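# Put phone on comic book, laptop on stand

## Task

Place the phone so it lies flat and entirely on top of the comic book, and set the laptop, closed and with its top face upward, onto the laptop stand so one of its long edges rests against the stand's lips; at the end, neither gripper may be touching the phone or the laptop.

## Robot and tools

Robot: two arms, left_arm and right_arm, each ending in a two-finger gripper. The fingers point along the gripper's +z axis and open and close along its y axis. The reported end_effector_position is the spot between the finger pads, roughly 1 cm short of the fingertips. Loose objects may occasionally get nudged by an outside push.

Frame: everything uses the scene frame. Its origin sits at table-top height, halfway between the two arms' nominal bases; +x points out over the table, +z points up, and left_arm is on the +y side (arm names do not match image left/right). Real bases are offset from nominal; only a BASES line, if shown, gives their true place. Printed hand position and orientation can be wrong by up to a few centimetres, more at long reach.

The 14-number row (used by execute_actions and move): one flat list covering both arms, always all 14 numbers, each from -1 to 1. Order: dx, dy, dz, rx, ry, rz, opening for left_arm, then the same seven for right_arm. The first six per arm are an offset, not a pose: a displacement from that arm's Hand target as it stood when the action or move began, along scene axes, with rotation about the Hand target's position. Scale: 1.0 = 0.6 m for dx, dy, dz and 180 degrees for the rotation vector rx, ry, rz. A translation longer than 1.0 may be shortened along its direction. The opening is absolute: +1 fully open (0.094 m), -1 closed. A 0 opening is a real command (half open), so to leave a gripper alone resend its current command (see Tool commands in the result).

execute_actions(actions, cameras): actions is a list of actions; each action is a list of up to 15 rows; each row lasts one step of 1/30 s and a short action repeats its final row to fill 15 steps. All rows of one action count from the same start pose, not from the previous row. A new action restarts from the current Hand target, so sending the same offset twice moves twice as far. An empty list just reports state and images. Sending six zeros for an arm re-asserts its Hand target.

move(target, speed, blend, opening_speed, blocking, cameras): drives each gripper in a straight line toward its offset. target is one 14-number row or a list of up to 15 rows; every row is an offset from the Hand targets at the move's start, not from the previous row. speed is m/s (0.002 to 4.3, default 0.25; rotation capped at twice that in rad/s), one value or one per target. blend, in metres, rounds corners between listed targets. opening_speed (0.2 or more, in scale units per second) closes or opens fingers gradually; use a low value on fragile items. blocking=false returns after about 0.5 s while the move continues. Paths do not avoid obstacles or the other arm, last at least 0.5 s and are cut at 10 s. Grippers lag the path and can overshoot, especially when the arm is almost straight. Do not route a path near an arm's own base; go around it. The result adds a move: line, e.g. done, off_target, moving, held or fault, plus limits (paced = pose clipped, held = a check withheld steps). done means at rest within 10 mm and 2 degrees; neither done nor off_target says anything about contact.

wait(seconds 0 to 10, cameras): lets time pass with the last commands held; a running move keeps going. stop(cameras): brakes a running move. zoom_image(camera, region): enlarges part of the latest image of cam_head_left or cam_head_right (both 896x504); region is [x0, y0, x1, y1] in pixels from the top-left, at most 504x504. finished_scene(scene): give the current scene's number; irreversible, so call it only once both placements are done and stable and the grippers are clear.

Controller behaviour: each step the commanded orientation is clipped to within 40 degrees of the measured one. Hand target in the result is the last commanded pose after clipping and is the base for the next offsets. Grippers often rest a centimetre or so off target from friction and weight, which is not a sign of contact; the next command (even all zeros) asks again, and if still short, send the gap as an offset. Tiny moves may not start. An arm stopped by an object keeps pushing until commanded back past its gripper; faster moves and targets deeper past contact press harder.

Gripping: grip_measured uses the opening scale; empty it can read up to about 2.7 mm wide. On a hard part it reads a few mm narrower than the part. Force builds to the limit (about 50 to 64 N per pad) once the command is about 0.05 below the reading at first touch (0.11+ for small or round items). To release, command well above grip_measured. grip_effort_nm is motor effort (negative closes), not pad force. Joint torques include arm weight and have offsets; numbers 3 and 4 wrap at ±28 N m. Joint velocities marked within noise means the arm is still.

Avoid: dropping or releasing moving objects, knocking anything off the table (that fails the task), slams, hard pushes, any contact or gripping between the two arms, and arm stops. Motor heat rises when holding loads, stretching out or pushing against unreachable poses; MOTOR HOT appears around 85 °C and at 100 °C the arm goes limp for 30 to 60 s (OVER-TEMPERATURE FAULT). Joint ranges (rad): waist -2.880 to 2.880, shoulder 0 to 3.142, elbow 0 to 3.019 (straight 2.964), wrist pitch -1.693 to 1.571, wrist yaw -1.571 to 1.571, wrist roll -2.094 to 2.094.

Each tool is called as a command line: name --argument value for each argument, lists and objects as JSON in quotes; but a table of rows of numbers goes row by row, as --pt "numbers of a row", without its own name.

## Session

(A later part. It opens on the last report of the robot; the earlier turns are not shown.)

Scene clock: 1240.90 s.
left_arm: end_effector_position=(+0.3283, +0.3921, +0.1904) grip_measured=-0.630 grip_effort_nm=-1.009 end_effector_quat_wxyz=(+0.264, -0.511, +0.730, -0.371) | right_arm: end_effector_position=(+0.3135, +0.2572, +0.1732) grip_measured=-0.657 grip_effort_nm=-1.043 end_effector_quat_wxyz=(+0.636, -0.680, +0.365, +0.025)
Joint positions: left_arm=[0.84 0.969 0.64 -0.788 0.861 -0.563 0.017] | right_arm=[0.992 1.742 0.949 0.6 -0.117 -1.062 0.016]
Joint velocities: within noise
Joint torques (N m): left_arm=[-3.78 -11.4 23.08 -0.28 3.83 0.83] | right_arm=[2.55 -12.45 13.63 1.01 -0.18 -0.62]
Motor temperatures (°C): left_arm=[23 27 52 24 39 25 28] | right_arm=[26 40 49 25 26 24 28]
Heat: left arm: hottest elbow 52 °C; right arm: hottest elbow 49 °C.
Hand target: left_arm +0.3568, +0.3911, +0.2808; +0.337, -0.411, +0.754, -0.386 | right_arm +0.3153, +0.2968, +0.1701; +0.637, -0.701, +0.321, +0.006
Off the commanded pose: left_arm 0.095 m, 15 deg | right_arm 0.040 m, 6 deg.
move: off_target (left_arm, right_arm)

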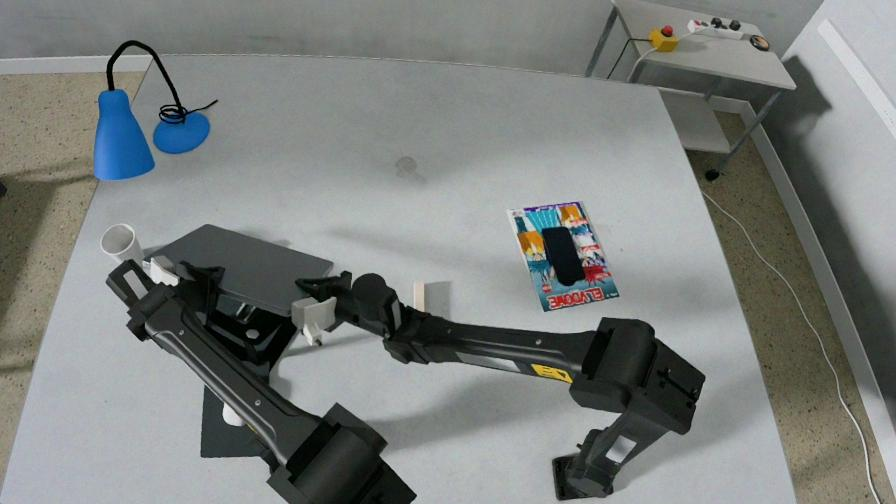

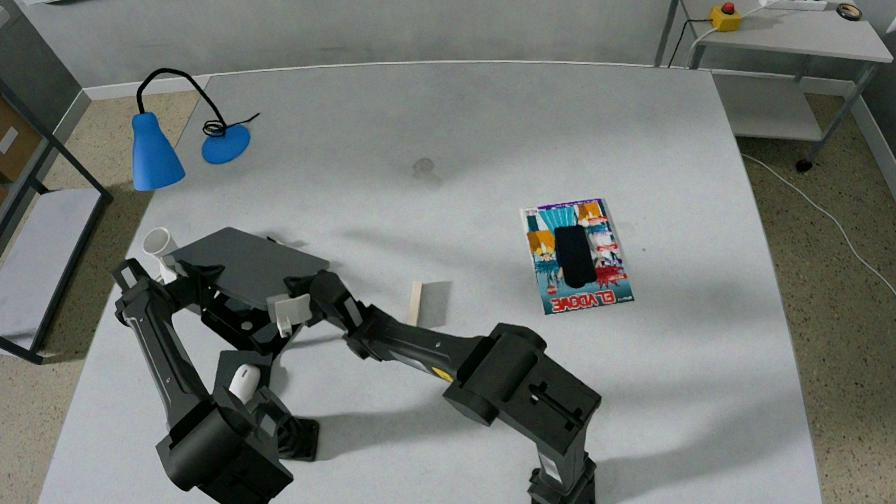

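move --pt "-0.038 0.017 0 0.05 -0.023 -0.028 -0.9 -0.058 0.02 -0.08 0 0 -0.028 -0.9" --speed 0.06

zoom_image --camera "cam_head_left" --region '[110, 190, 360, 370]'

zoom_image --camera "cam_head_right" --region '[110, 190, 360, 370]'

Scene clock: 1249.07 s.
left_arm: end_effector_position=(+0.3126, +0.4114, +0.1984) grip_measured=-0.630 grip_effort_nm=-1.009 end_effector_quat_wxyz=(+0.309, -0.452, +0.760, -0.350) | right_arm: end_effector_position=(+0.2893, +0.2813, +0.1620) grip_measured=-0.649 grip_effort_nm=-1.038 end_effector_quat_wxyz=(+0.665, -0.642, +0.382, -0.004)
Joint positions: left_arm=[0.939 0.977 0.661 -0.855 0.913 -0.303 0.017] | right_arm=[1.089 1.815 0.949 0.749 0.067 -1.033 0.016]
Joint velocities: within noise
Joint torques (N m): left_arm=[-4.6 -11.52 20.68 -0.7 4.08 1.3] | right_arm=[2.37 -12.04 9.99 0.4 -0.39 -0.57]
Motor temperatures (°C): left_arm=[23 27 55 24 47 25 28] | right_arm=[26 39 48 25 26 24 28]
Heat: left arm: hottest elbow 55 °C; right arm: hottest elbow 48 °C.
Hand target: left_arm +0.3340, +0.4012, +0.2809; +0.378, -0.336, +0.787, -0.354 | right_arm +0.2806, +0.3088, +0.1223; +0.637, -0.686, +0.352, -0.022
Off the commanded pose: left_arm 0.086 m, 16 deg | right_arm 0.049 m, 7 deg.
move: off_target (left_arm, right_arm)

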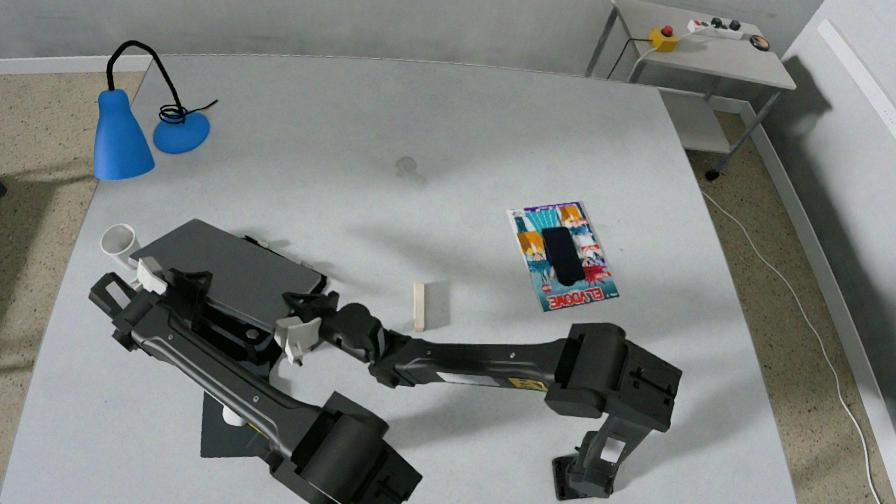

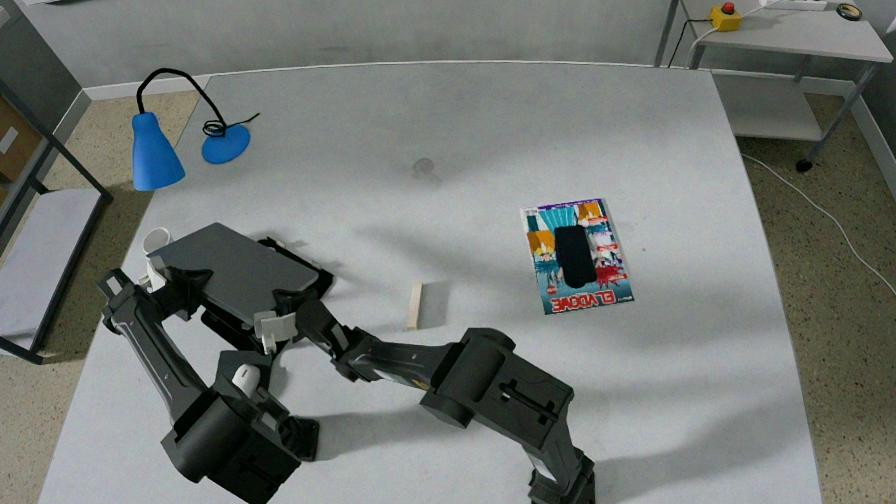

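Scaled by 2.016.

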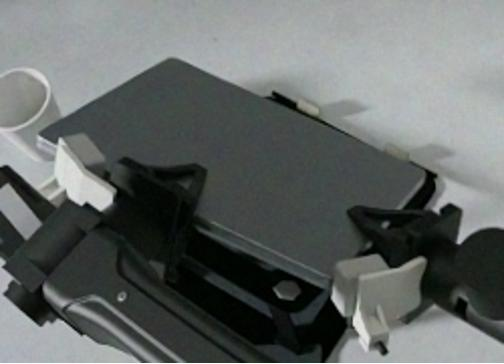

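Scaled by 2.016.

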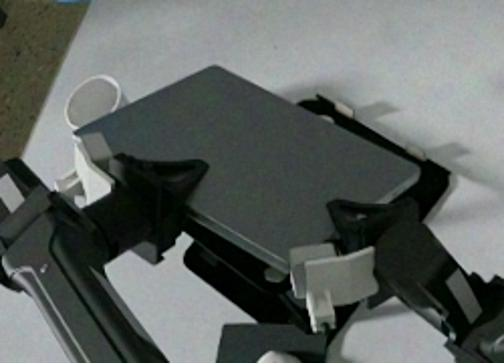

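move --pt "-0.033 -0.06 -0.05 0 0 -0.01 -0.9 -0.038 -0.06 -0.04 0 0 -0.01 -0.9" --pt "-0.04 -0.06 -0.12 0 0 -0.01 -0.9 -0.038 -0.06 -0.08 0 0 -0.01 -0.9" --speed 0.06

zoom_image --camera "cam_head_left" --region '[110, 190, 360, 370]'

zoom_image --camera "cam_head_right" --region '[110, 190, 360, 370]'

Scene clock: 1256.67 s.
left_arm: end_effector_position=(+0.2993, +0.3887, +0.1702) grip_measured=-0.630 grip_effort_nm=-1.009 end_effector_quat_wxyz=(+0.323, -0.422, +0.772, -0.349) | right_arm: end_effector_position=(+0.2696, +0.2588, +0.1261) grip_measured=-0.646 grip_effort_nm=-1.043 end_effector_quat_wxyz=(+0.677, -0.627, +0.386, -0.012)
Joint positions: left_arm=[0.94 0.929 0.549 -0.793 0.934 -0.235 0.017] | right_arm=[1.114 1.869 0.848 0.937 0.118 -1.027 0.017]
Joint velocities: within noise
Joint torques (N m): left_arm=[-4.66 -10.4 11.93 0.53 3.77 1.04] | right_arm=[1.96 -11.87 6.67 0.21 -0.45 -0.53]
Motor temperatures (°C): left_arm=[23 27 53 24 52 25 28] | right_arm=[26 38 47 25 26 24 28]
Heat: left arm: hottest elbow 53 °C; right arm: hottest elbow 47 °C.
Hand target: left_arm +0.3099, +0.3653, +0.2089; +0.372, -0.324, +0.792, -0.360 | right_arm +0.2577, +0.2728, +0.0741; +0.636, -0.680, +0.362, -0.032
Off the commanded pose: left_arm 0.046 m, 13 deg | right_arm 0.055 m, 8 deg.
move: off_target (left_arm, right_arm)

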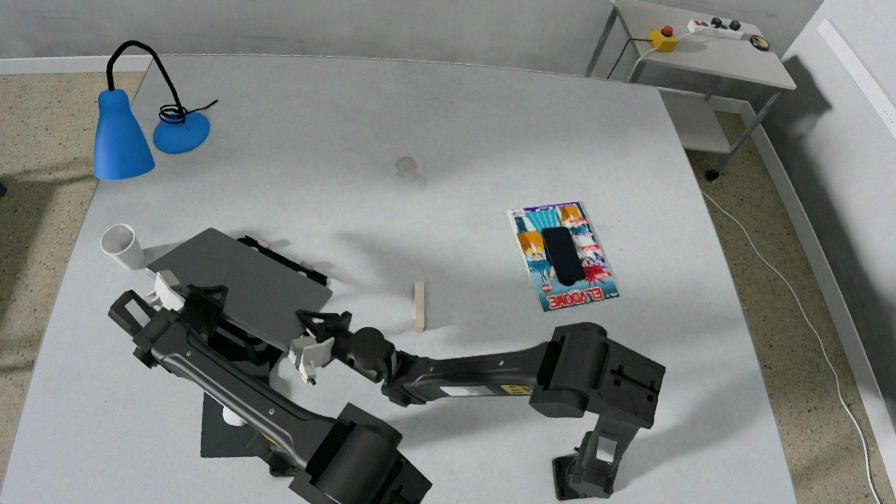

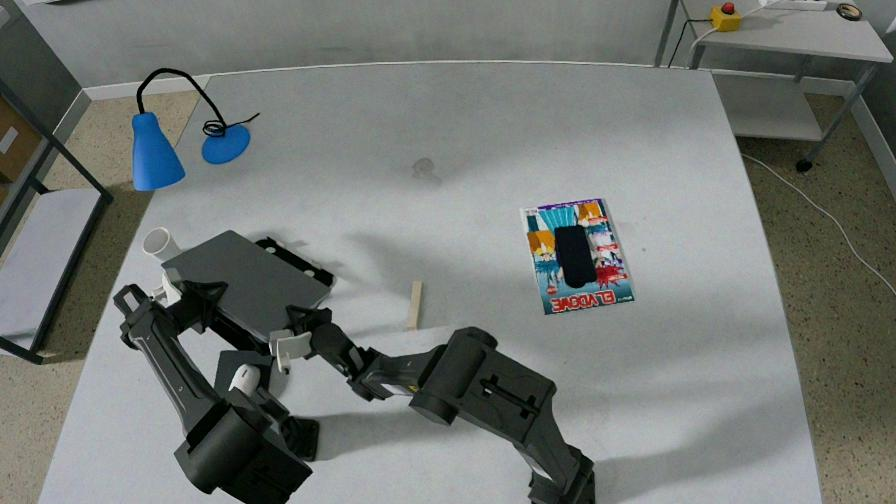

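Scaled by 2.016.

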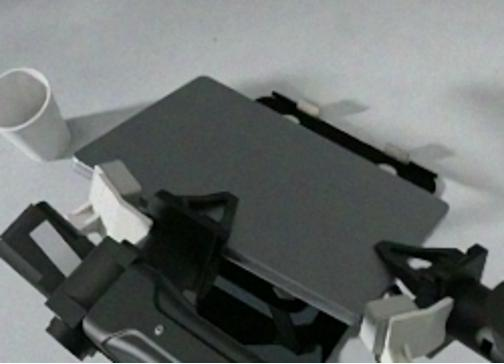

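Scaled by 2.016.

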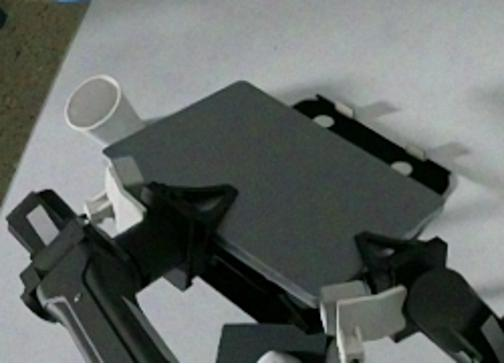

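move --pt "-0.005 0.0 -0.06 0 0 0 -0.9 -0.005 0 -0.05 0 0 0 -0.9" --speed 0.05

zoom_image --camera "cam_head_left" --region '[110, 190, 360, 370]'

zoom_image --camera "cam_head_right" --region '[110, 190, 360, 370]'

Scene clock: 1261.20 s.
left_arm: end_effector_position=(+0.2988, +0.3846, +0.1502) grip_measured=-0.630 grip_effort_nm=-1.009 end_effector_quat_wxyz=(+0.335, -0.413, +0.771, -0.351) | right_arm: end_effector_position=(+0.2688, +0.2551, +0.1038) grip_measured=-0.644 grip_effort_nm=-1.033 end_effector_quat_wxyz=(+0.682, -0.623, +0.382, -0.019)
Joint positions: left_arm=[0.94 0.944 0.487 -0.691 0.952 -0.237 0.017] | right_arm=[1.116 1.933 0.836 1.029 0.129 -1.04 0.017]
Joint velocities: within noise
Joint torques (N m): left_arm=[-4.6 -9.41 10.4 0.85 3.17 1.16] | right_arm=[2.32 -11.28 6.68 -0.24 -0.63 -0.42]
Motor temperatures (°C): left_arm=[23 27 52 24 54 25 28] | right_arm=[26 38 47 25 26 24 28]
Heat: left arm: hottest wrist yaw 54 °C; right arm: hottest elbow 47 °C.
Hand target: left_arm +0.3069, +0.3653, +0.1729; +0.372, -0.324, +0.792, -0.360 | right_arm +0.2547, +0.2729, +0.0442; +0.636, -0.680, +0.362, -0.032
Off the commanded pose: left_arm 0.031 m, 11 deg | right_arm 0.064 m, 9 deg.
move: off_target (left_arm, right_arm)

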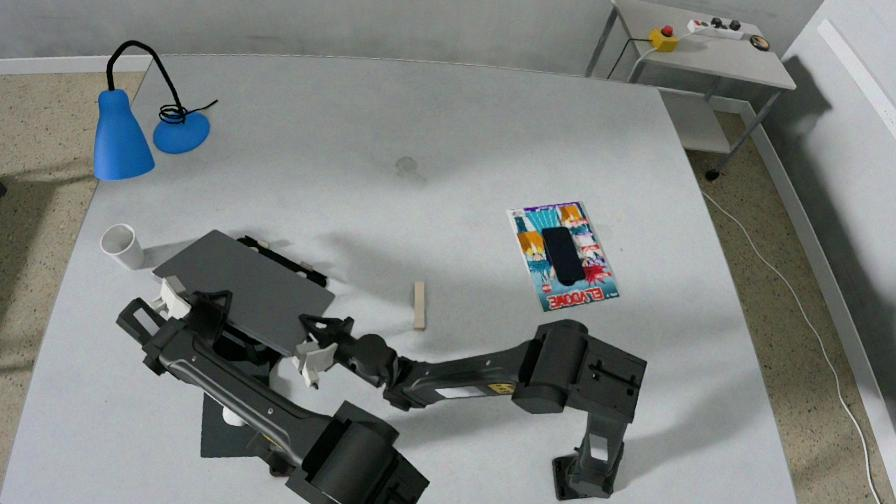

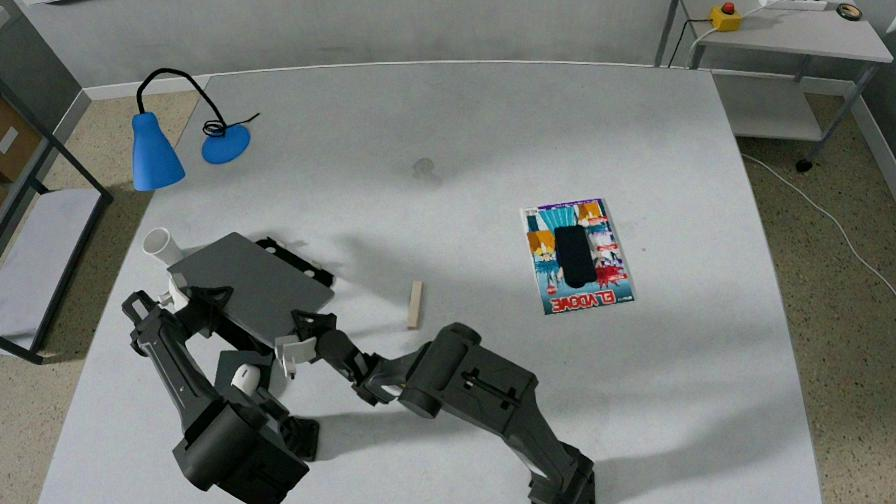

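Scaled by 2.016.

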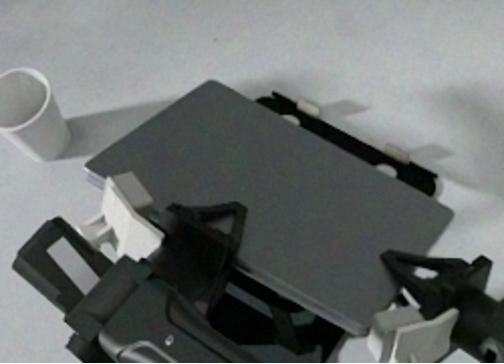

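Scaled by 2.016.

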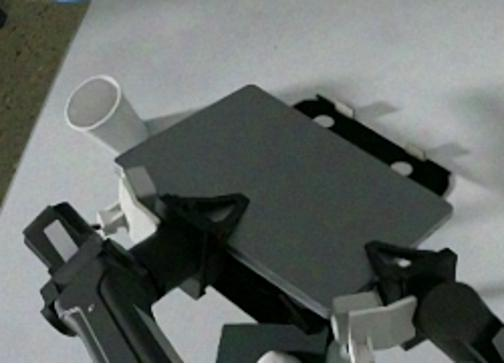

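move --pt "0 0.0 -0.025 0.01 0.02 0 -0.9 0 0 -0.05 0 0 0 -0.9" --speed 0.05

zoom_image --camera "cam_head_left" --region '[110, 190, 360, 370]'

zoom_image --camera "cam_head_right" --region '[110, 190, 360, 370]'

Scene clock: 1265.90 s.
left_arm: end_effector_position=(+0.2994, +0.3837, +0.1477) grip_measured=-0.630 grip_effort_nm=-1.004 end_effector_quat_wxyz=(+0.332, -0.412, +0.775, -0.346) | right_arm: end_effector_position=(+0.2691, +0.2546, +0.0979) grip_measured=-0.644 grip_effort_nm=-1.033 end_effector_quat_wxyz=(+0.699, -0.609, +0.375, -0.021)
Joint positions: left_arm=[0.929 0.944 0.486 -0.687 0.935 -0.236 0.017] | right_arm=[1.116 1.979 0.836 1.12 0.131 -1.045 0.017]
Joint velocities: within noise
Joint torques (N m): left_arm=[-5.83 -7.82 10.15 0.64 1.19 1.28] | right_arm=[2.26 -9.76 6.06 -0.95 -0.77 -0.36]
Motor temperatures (°C): left_arm=[23 27 51 24 54 25 28] | right_arm=[26 38 46 25 26 24 28]
Heat: left arm: hottest wrist yaw 54 °C; right arm: hottest elbow 46 °C.
Hand target: left_arm +0.3069, +0.3651, +0.1578; +0.352, -0.329, +0.809, -0.338 | right_arm +0.2548, +0.2728, +0.0142; +0.636, -0.680, +0.363, -0.032
Off the commanded pose: left_arm 0.022 m, 11 deg | right_arm 0.087 m, 11 deg.
move: off_target (left_arm, right_arm)

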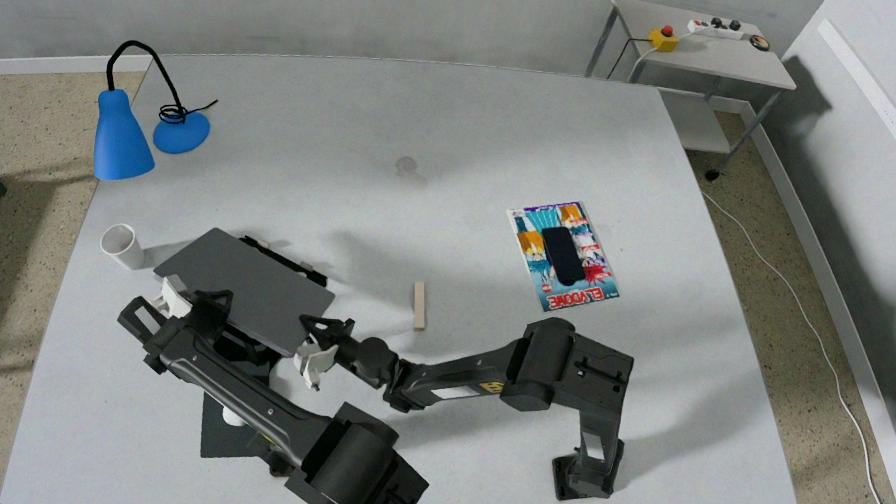

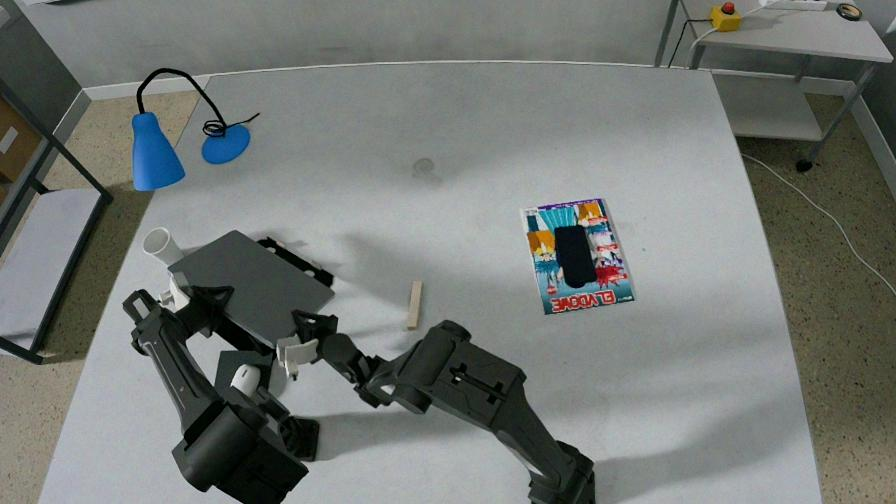

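Scaled by 2.016.

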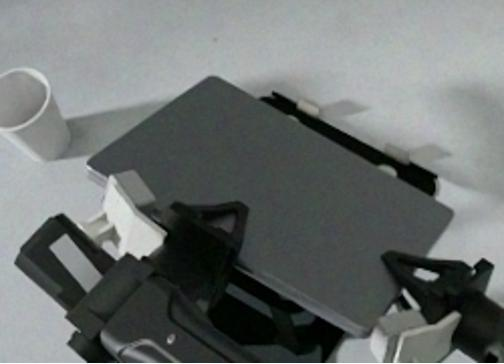

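Scaled by 2.016.

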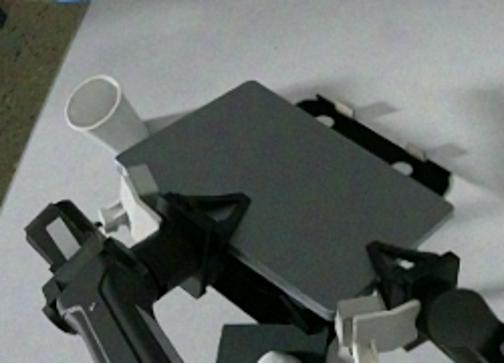

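move --pt "0 0.0 -0.03 0 0 0 -0.9 0 0 0.1 0 0 0 -0.9" --speed 0.05

zoom_image --camera "cam_head_left" --region '[110, 190, 360, 370]'

zoom_image --camera "cam_head_right" --region '[110, 190, 360, 370]'

Scene clock: 1271.33 s.
left_arm: end_effector_position=(+0.3007, +0.3848, +0.1459) grip_measured=-0.630 grip_effort_nm=-1.004 end_effector_quat_wxyz=(+0.330, -0.422, +0.770, -0.348) | right_arm: end_effector_position=(+0.2696, +0.2540, +0.1031) grip_measured=-0.645 grip_effort_nm=-1.043 end_effector_quat_wxyz=(+0.670, -0.631, +0.389, -0.023)
Joint positions: left_arm=[0.927 0.948 0.481 -0.667 0.932 -0.269 0.017] | right_arm=[1.116 1.913 0.836 0.976 0.136 -1.039 0.017]
Joint velocities: within noise
Joint torques (N m): left_arm=[-5.71 -5.95 7.32 2.17 1.16 1.6] | right_arm=[2.37 -15.62 7.34 -1.21 -0.8 -0.41]
Motor temperatures (°C): left_arm=[23 27 49 24 49 26 28] | right_arm=[26 38 45 25 26 24 28]
Heat: left arm: hottest elbow 49 °C; right arm: hottest elbow 45 °C.
Hand target: left_arm +0.3070, +0.3652, +0.1399; +0.352, -0.329, +0.809, -0.337 | right_arm +0.2547, +0.2729, +0.0741; +0.636, -0.680, +0.362, -0.032
Off the commanded pose: left_arm 0.021 m, 12 deg | right_arm 0.038 m, 8 deg.
move: off_target (left_arm, right_arm)

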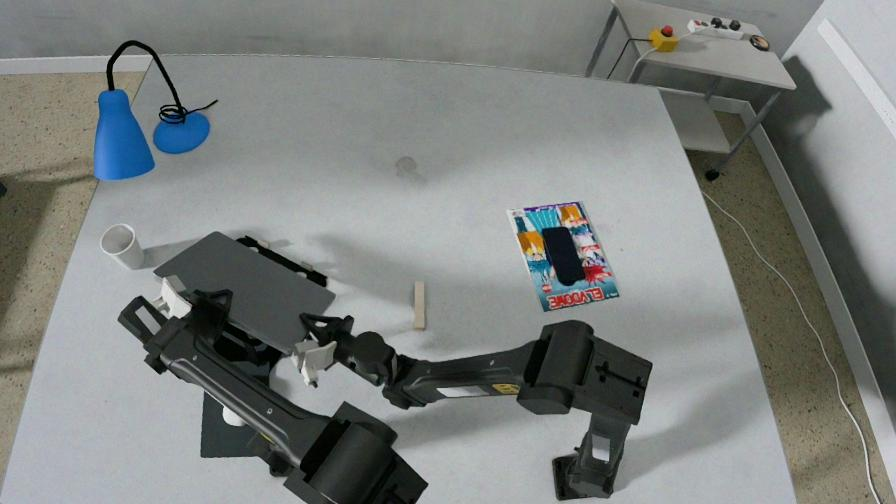

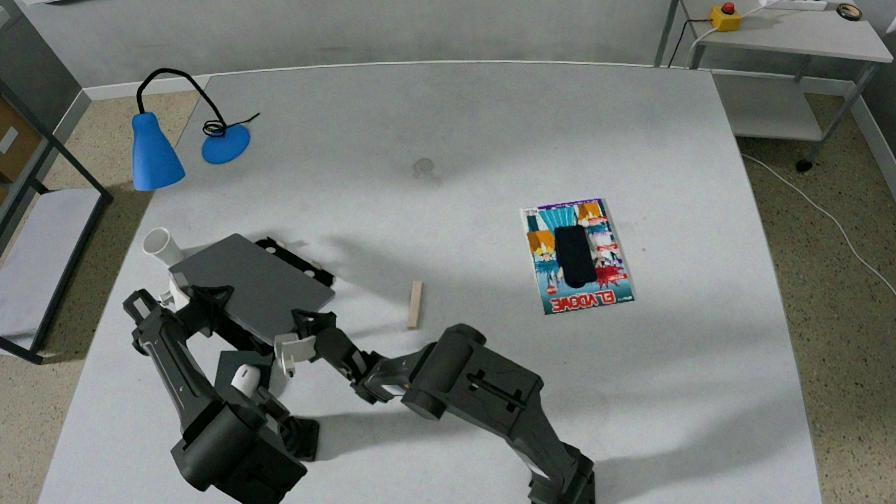

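Scaled by 2.016.

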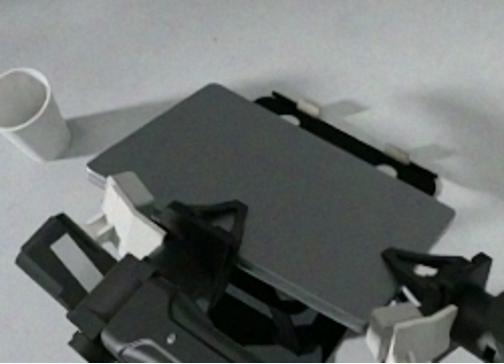

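Scaled by 2.016.

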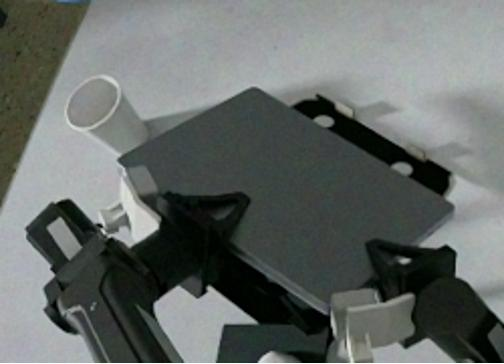

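move --pt "0 0.0 0.0 0.025 0.052 0 -0.9 0 0 -0.02 0.019 0.04 0 -0.9" --speed 0.05

zoom_image --camera "cam_head_left" --region '[110, 190, 360, 370]'

zoom_image --camera "cam_head_right" --region '[110, 190, 360, 370]'

Scene clock: 1276.53 s.
left_arm: end_effector_position=(+0.3071, +0.3800, +0.1424) grip_measured=-0.606 grip_effort_nm=-1.009 end_effector_quat_wxyz=(+0.297, -0.435, +0.789, -0.316) | right_arm: end_effector_position=(+0.2767, +0.2506, +0.1042) grip_measured=-0.652 grip_effort_nm=-1.038 end_effector_quat_wxyz=(+0.671, -0.615, +0.414, +0.005)
Joint positions: left_arm=[0.85 0.943 0.511 -0.705 0.812 -0.317 0.019] | right_arm=[1.098 1.911 0.836 0.974 0.116 -0.959 0.016]
Joint velocities: within noise
Joint torques (N m): left_arm=[-4.84 -6.95 10.41 -0.66 -1.32 1.96] | right_arm=[2.96 -13.57 7.04 -0.76 -1.29 0.07]
Motor temperatures (°C): left_arm=[23 27 48 24 46 26 29] | right_arm=[26 38 45 25 27 24 28]
Heat: left arm: hottest elbow 48 °C; right arm: hottest elbow 45 °C.
Hand target: left_arm +0.3069, +0.3652, +0.1397; +0.297, -0.341, +0.847, -0.278 | right_arm +0.2547, +0.2729, +0.0622; +0.632, -0.662, +0.402, +0.022
Off the commanded pose: left_arm 0.015 m, 13 deg | right_arm 0.052 m, 7 deg.
move: off_target (left_arm, right_arm)

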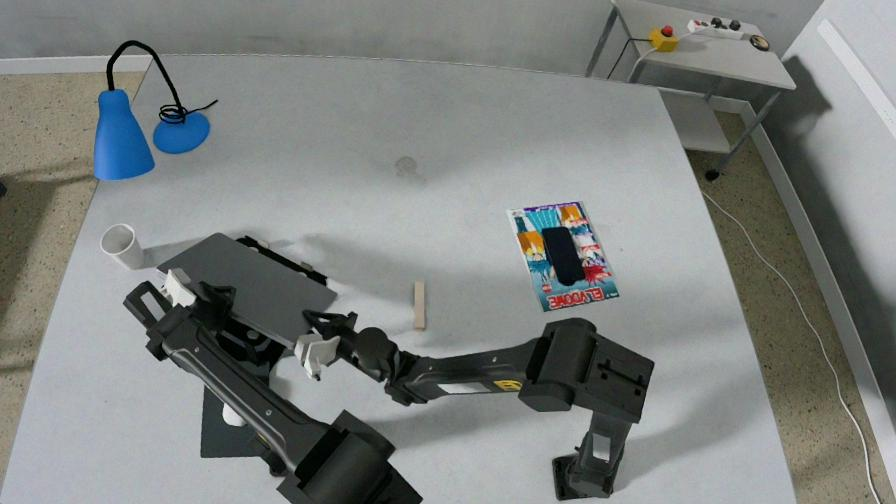

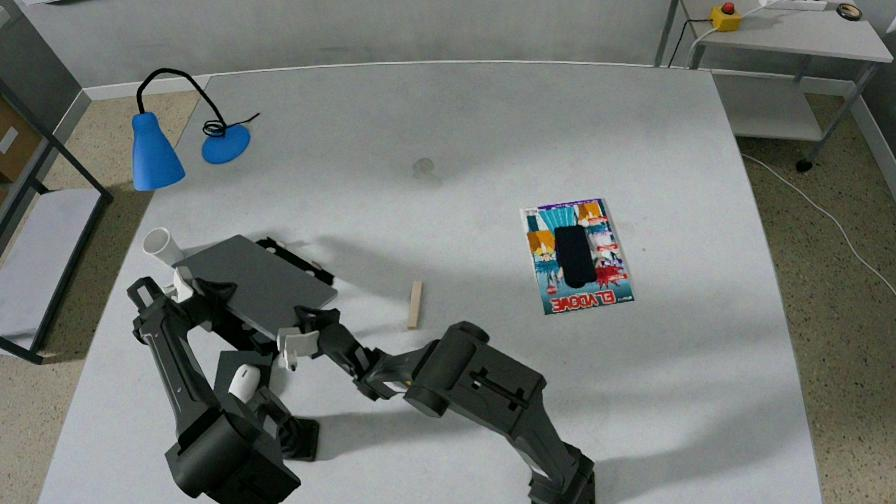

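Scaled by 2.016.

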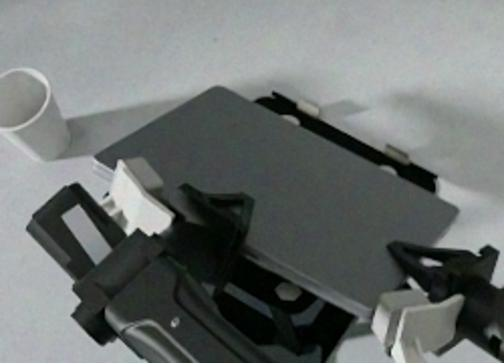

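Scaled by 2.016.

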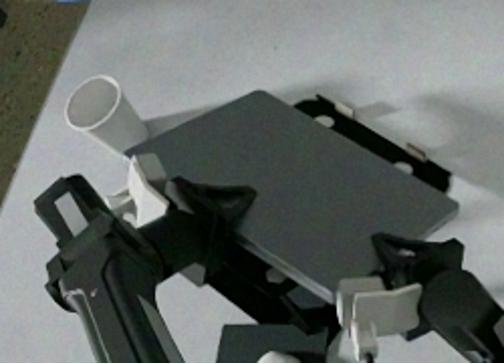

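move --pt "0 0.0 0.01 0 0 0 -0.35 0 0 0 0 0 0 -0.9" --pt "-0.09 0.035 0.025 0 0 0 -0.35 0 0 0 0 0 0 -0.9" --speed 0.06 --opening_speed 0.3

zoom_image --camera "cam_head_left" --region '[110, 190, 360, 370]'

zoom_image --camera "cam_head_right" --region '[110, 190, 360, 370]'

Scene clock: 1284.17 s.
left_arm: end_effector_position=(+0.2566, +0.3745, +0.1512) grip_measured=-0.352 grip_effort_nm=0.129 end_effector_quat_wxyz=(+0.298, -0.335, +0.845, -0.290) | right_arm: end_effector_position=(+0.2789, +0.2526, +0.0982) grip_measured=-0.659 grip_effort_nm=-1.043 end_effector_quat_wxyz=(+0.661, -0.633, +0.404, -0.006)
Joint positions: left_arm=[1.017 0.906 0.548 -1.063 0.849 0.223 0.03] | right_arm=[1.093 1.914 0.846 0.94 0.104 -0.998 0.016]
Joint velocities: within noise
Joint torques (N m): left_arm=[0.85 -3.49 12.26 -0.14 -0.34 0.28] | right_arm=[3.31 -14.04 6.63 0.24 -0.82 0.42]
Motor temperatures (°C): left_arm=[23 27 47 24 43 26 28] | right_arm=[26 37 44 25 27 24 28]
Heat: left arm: hottest elbow 47 °C; right arm: hottest elbow 44 °C.
Hand target: left_arm +0.2529, +0.3863, +0.1549; +0.298, -0.341, +0.847, -0.277 | right_arm +0.2547, +0.2728, +0.0621; +0.632, -0.662, +0.402, +0.022
Off the commanded pose: left_arm 0.013 m, 2 deg | right_arm 0.048 m, 6 deg.
move: off_target (left_arm, right_arm)

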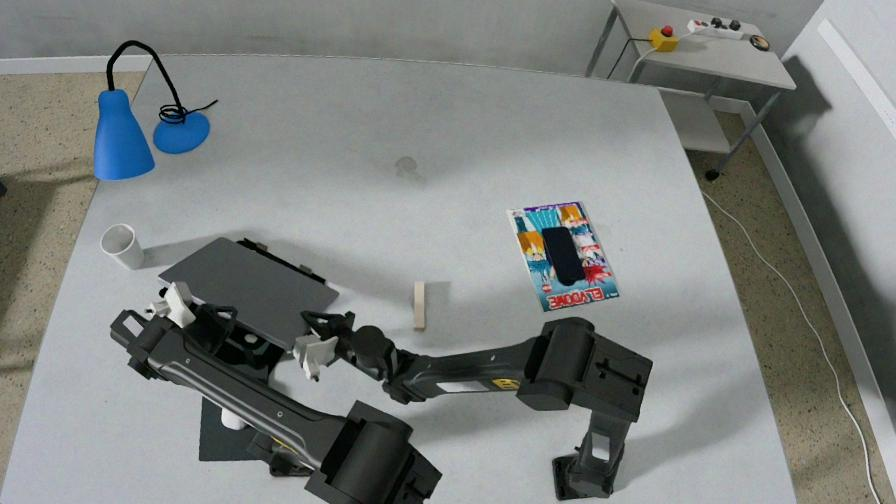

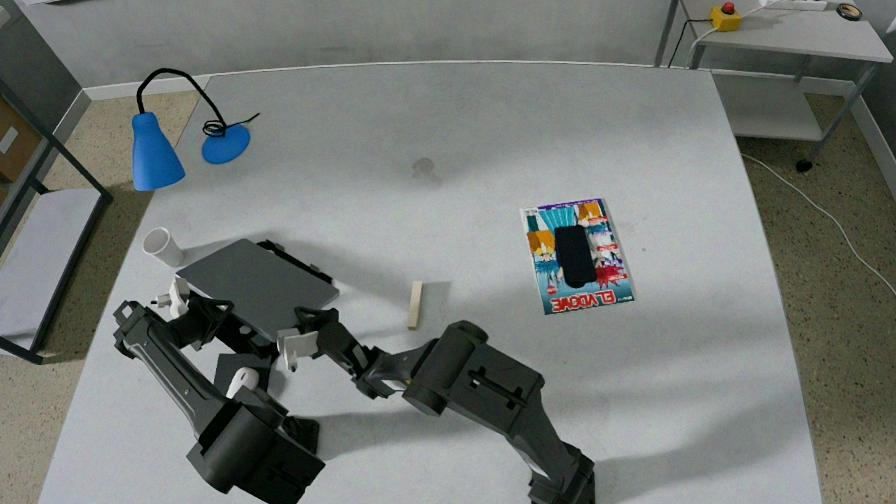

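Scaled by 2.016.

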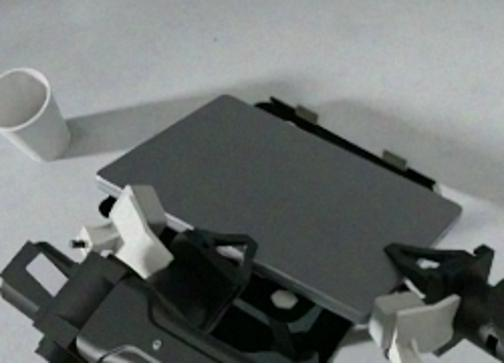

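Scaled by 2.016.

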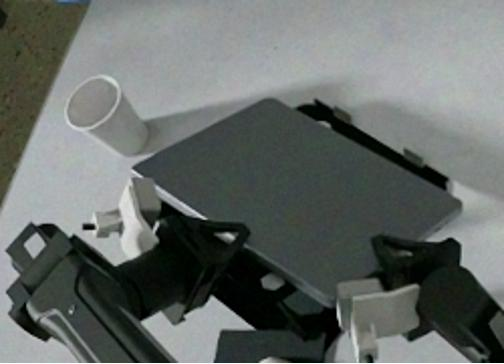

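move --pt "-0.08 0.04 0.02 0 0 0 -0.35 0 0 0 0 0 0 -0.9" --pt "-0.12 0.1 0.25 0 0 0 -0.35 0 0 0 0 0 0 -0.9" --speed 0.1

zoom_image --camera "cam_head_left" --region '[110, 190, 360, 370]'

zoom_image --camera "cam_head_right" --region '[110, 190, 360, 370]'

Scene clock: 1289.67 s.
left_arm: end_effector_position=(+0.1844, +0.4335, +0.2782) grip_measured=-0.352 grip_effort_nm=0.129 end_effector_quat_wxyz=(+0.305, -0.369, +0.844, -0.242) | right_arm: end_effector_position=(+0.2778, +0.2532, +0.0937) grip_measured=-0.656 grip_effort_nm=-1.043 end_effector_quat_wxyz=(+0.657, -0.642, +0.394, -0.019)
Joint positions: left_arm=[1.39 0.934 0.923 -1.67 0.795 0.641 0.03] | right_arm=[1.096 1.921 0.847 0.937 0.108 -1.034 0.016]
Joint velocities: within noise
Joint torques (N m): left_arm=[-0.56 -6.12 16.49 -0.29 0.39 -0.03] | right_arm=[3.08 -14.51 6.61 0.29 -0.88 0.75]
Motor temperatures (°C): left_arm=[23 27 47 24 41 26 28] | right_arm=[26 37 44 25 27 24 28]
Heat: left arm: hottest elbow 47 °C; right arm: hottest elbow 44 °C.
Hand target: left_arm +0.1810, +0.4463, +0.3048; +0.297, -0.341, +0.847, -0.278 | right_arm +0.2549, +0.2727, +0.0620; +0.632, -0.662, +0.403, +0.022
Off the commanded pose: left_arm 0.030 m, 5 deg | right_arm 0.044 m, 6 deg.
joint sent to its limit (left arm) — joint 4 (wrist pitch), lower limit. The joint targets are off in orientation, not in position.
move: off_target (left_arm, right_arm)

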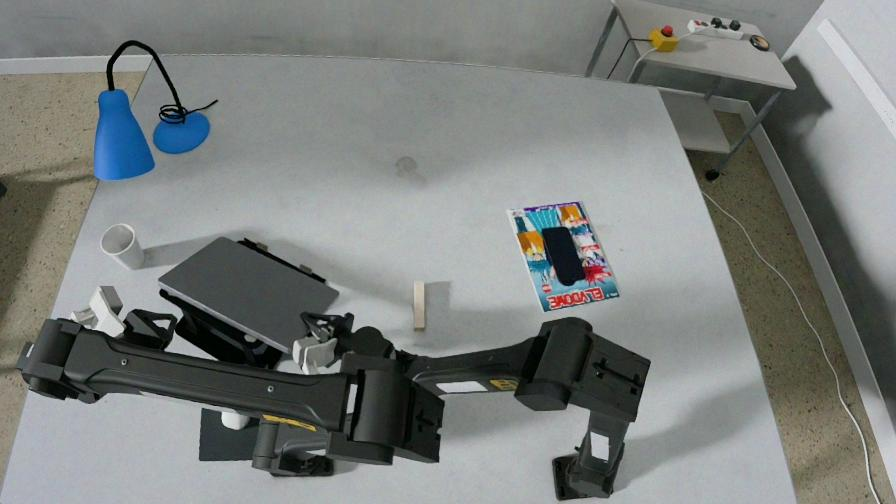

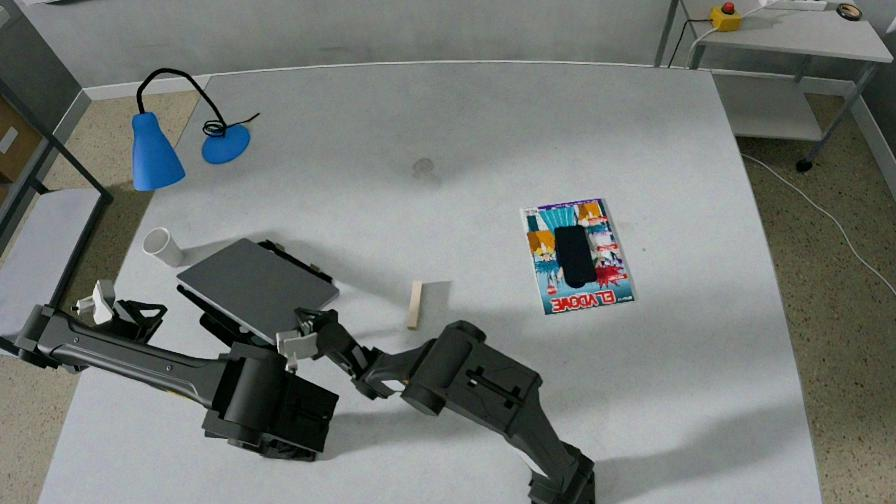

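Scaled by 2.016.

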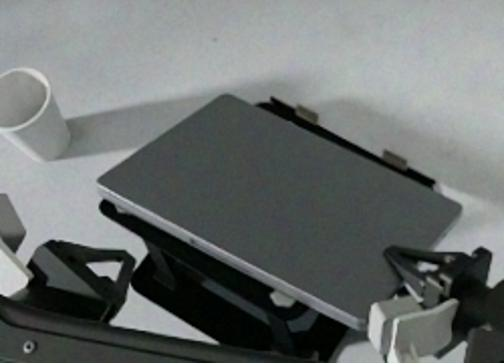

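Scaled by 2.016.

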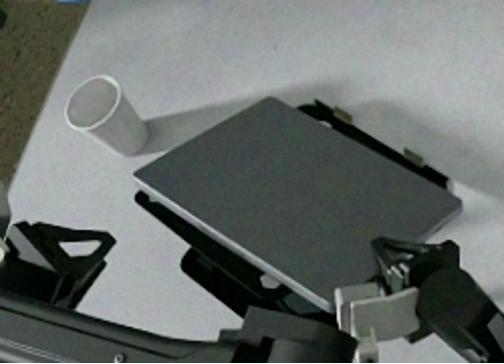

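move --pt "-0.15 0.3 0.1 0 0 0 -0.35 0 0 0 0 0 0 -0.9" --pt "-0.25 0.58 0.1 0.0 -0.0 0.2 -0.35 0 0 0 0 0 0 -0.9" --speed 0.2 --blend 0.04

zoom_image --camera "cam_head_left" --region '[130, 200, 380, 380]'

zoom_image --camera "cam_head_right" --region '[130, 200, 380, 380]'

Scene clock: 1295.57 s.
left_arm: end_effector_position=(+0.0402, +0.7823, +0.3422) grip_measured=-0.352 grip_effort_nm=0.129 end_effector_quat_wxyz=(+0.360, -0.589, +0.698, -0.190) | right_arm: end_effector_position=(+0.2778, +0.2532, +0.0937) grip_measured=-0.656 grip_effort_nm=-1.043 end_effector_quat_wxyz=(+0.657, -0.642, +0.394, -0.019)
Joint positions: left_arm=[1.765 1.72 1.814 -1.672 0.839 0.394 0.03] | right_arm=[1.096 1.921 0.847 0.937 0.108 -1.034 0.016]
Joint velocities: within noise
Joint torques (N m): left_arm=[-0.26 -17.85 16.91 0.01 0.39 -0.11] | right_arm=[3.08 -14.56 6.65 0.31 -0.89 0.75]
Motor temperatures (°C): left_arm=[23 27 47 24 39 25 28] | right_arm=[26 37 43 25 27 24 28]
Heat: left arm: hottest elbow 47 °C; right arm: hottest elbow 43 °C.
Hand target: left_arm +0.0309, +0.7943, +0.3647; +0.369, -0.587, +0.700, -0.172 | right_arm +0.2548, +0.2727, +0.0620; +0.632, -0.662, +0.403, +0.022
Off the commanded pose: left_arm 0.027 m, 2 deg | right_arm 0.044 m, 6 deg.
joint sent to its limit (left arm) — joint 4 (wrist pitch), lower limit. The joint targets still meet the commanded pose.
move: off_target (left_arm, right_arm)

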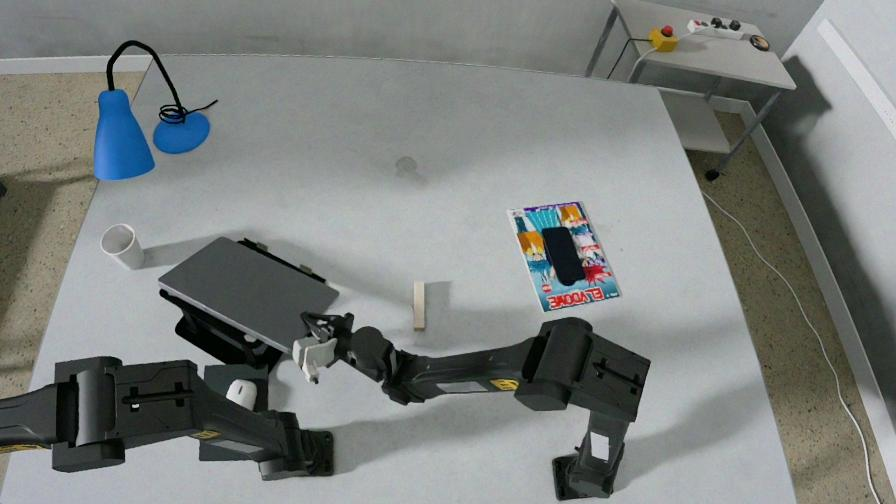

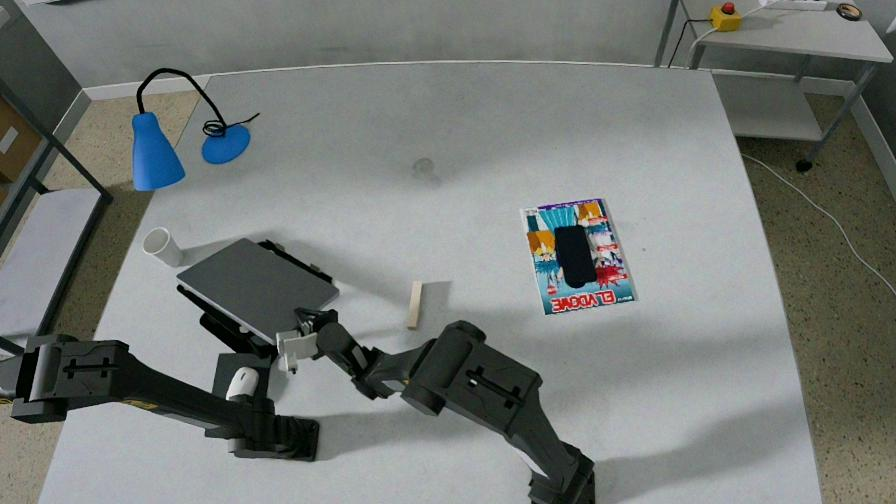

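Scaled by 2.016.

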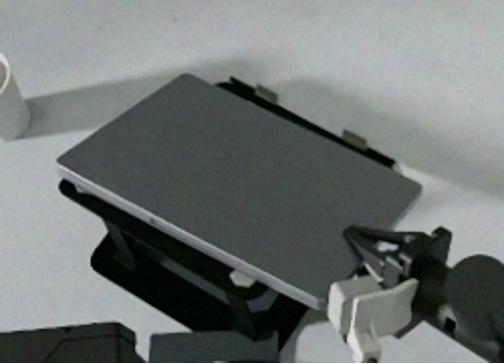

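Scaled by 2.016.

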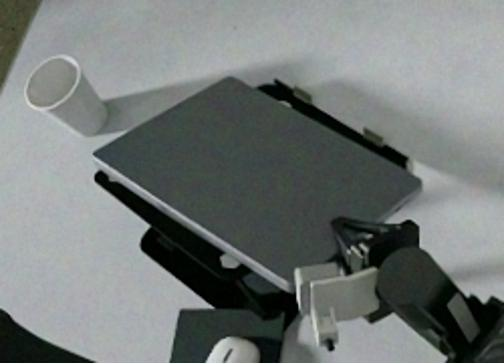

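move --pt "0 0 0 0 0 0 -0.35 0.02 -0.02 0.045 0 0 0 -0.9" --pt "0 0 0 0 0 0 -0.35 0.02 -0.02 0.045 0 0 0 -0.4" --opening_speed 0.3 --speed 0.05

zoom_image --camera "cam_head_left" --region '[130, 200, 380, 380]'

zoom_image --camera "cam_head_right" --region '[130, 200, 380, 380]'

Scene clock: 1302.70 s.
left_arm: end_effector_position=(+0.0402, +0.7823, +0.3422) grip_measured=-0.352 grip_effort_nm=0.129 end_effector_quat_wxyz=(+0.360, -0.589, +0.698, -0.190) | right_arm: end_effector_position=(+0.2757, +0.2529, +0.0912) grip_measured=-0.402 grip_effort_nm=0.046 end_effector_quat_wxyz=(+0.637, -0.654, +0.407, +0.010)
Joint positions: left_arm=[1.765 1.72 1.814 -1.672 0.839 0.393 0.03] | right_arm=[1.086 1.894 0.848 0.856 0.06 -0.987 0.028]
Joint velocities: within noise
Joint torques (N m): left_arm=[0.15 -17.49 16.95 0.03 0.42 0.01] | right_arm=[1.55 -18.14 6.11 0.91 -0.44 0.26]
Motor temperatures (°C): left_arm=[23 27 47 24 38 25 28] | right_arm=[26 37 42 25 27 24 28]
Heat: left arm: hottest elbow 47 °C; right arm: hottest elbow 42 °C.
Hand target: left_arm +0.0309, +0.7943, +0.3647; +0.369, -0.586, +0.700, -0.172 | right_arm +0.2669, +0.2608, +0.0892; +0.632, -0.662, +0.402, +0.022
Off the commanded pose: left_arm 0.027 m, 2 deg | right_arm 0.012 m, 2 deg.
joint sent to its limit (left arm) — joint 4 (wrist pitch), lower limit. The joint targets still meet the commanded pose.
move: off_target (left_arm, right_arm); target 2's new opening was sent with right_arm's hand 0.016 m and 4 deg from that target

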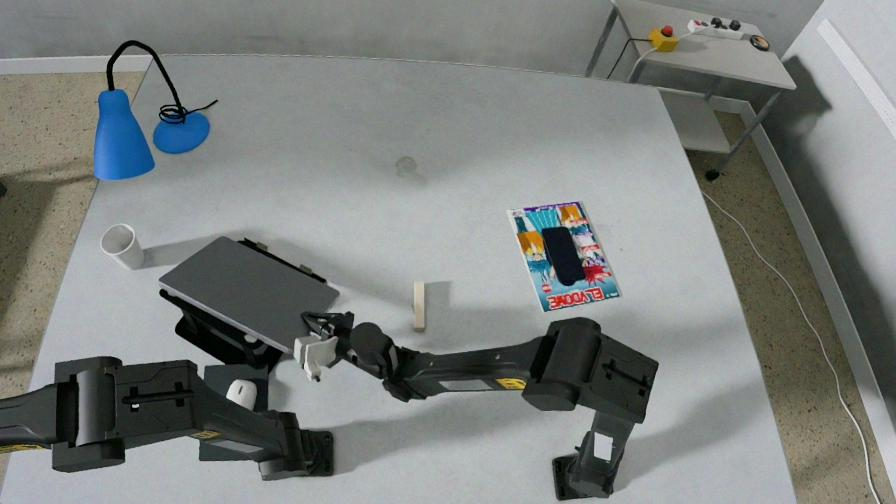

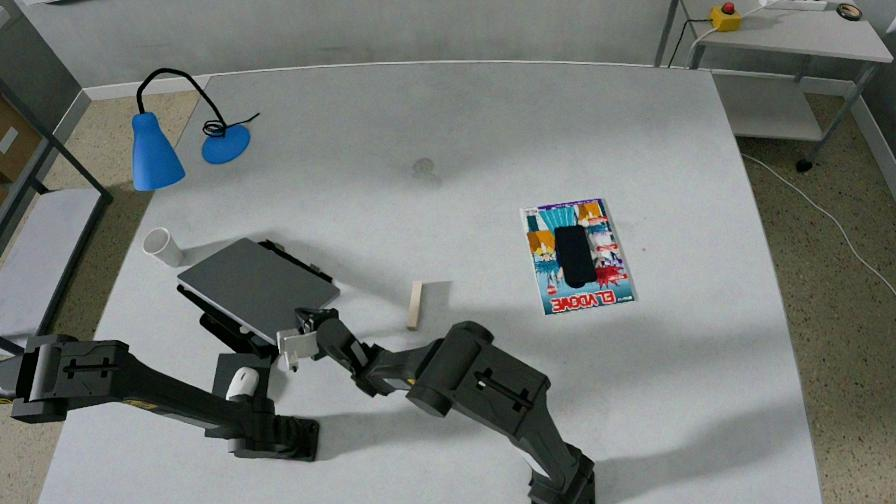

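Scaled by 2.016.

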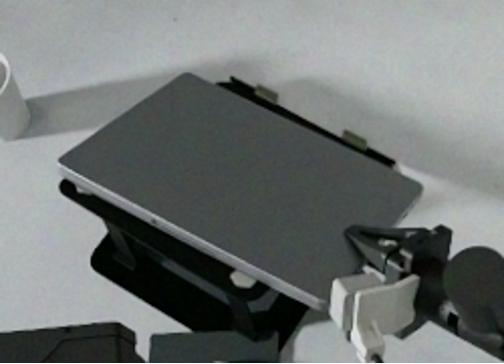

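Scaled by 2.016.

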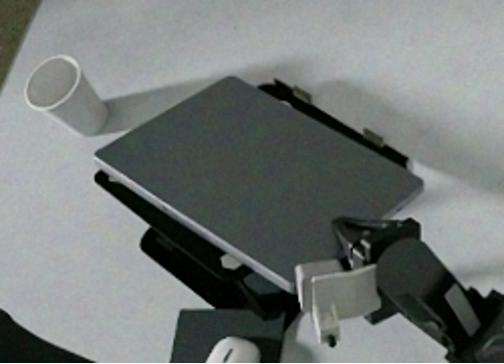

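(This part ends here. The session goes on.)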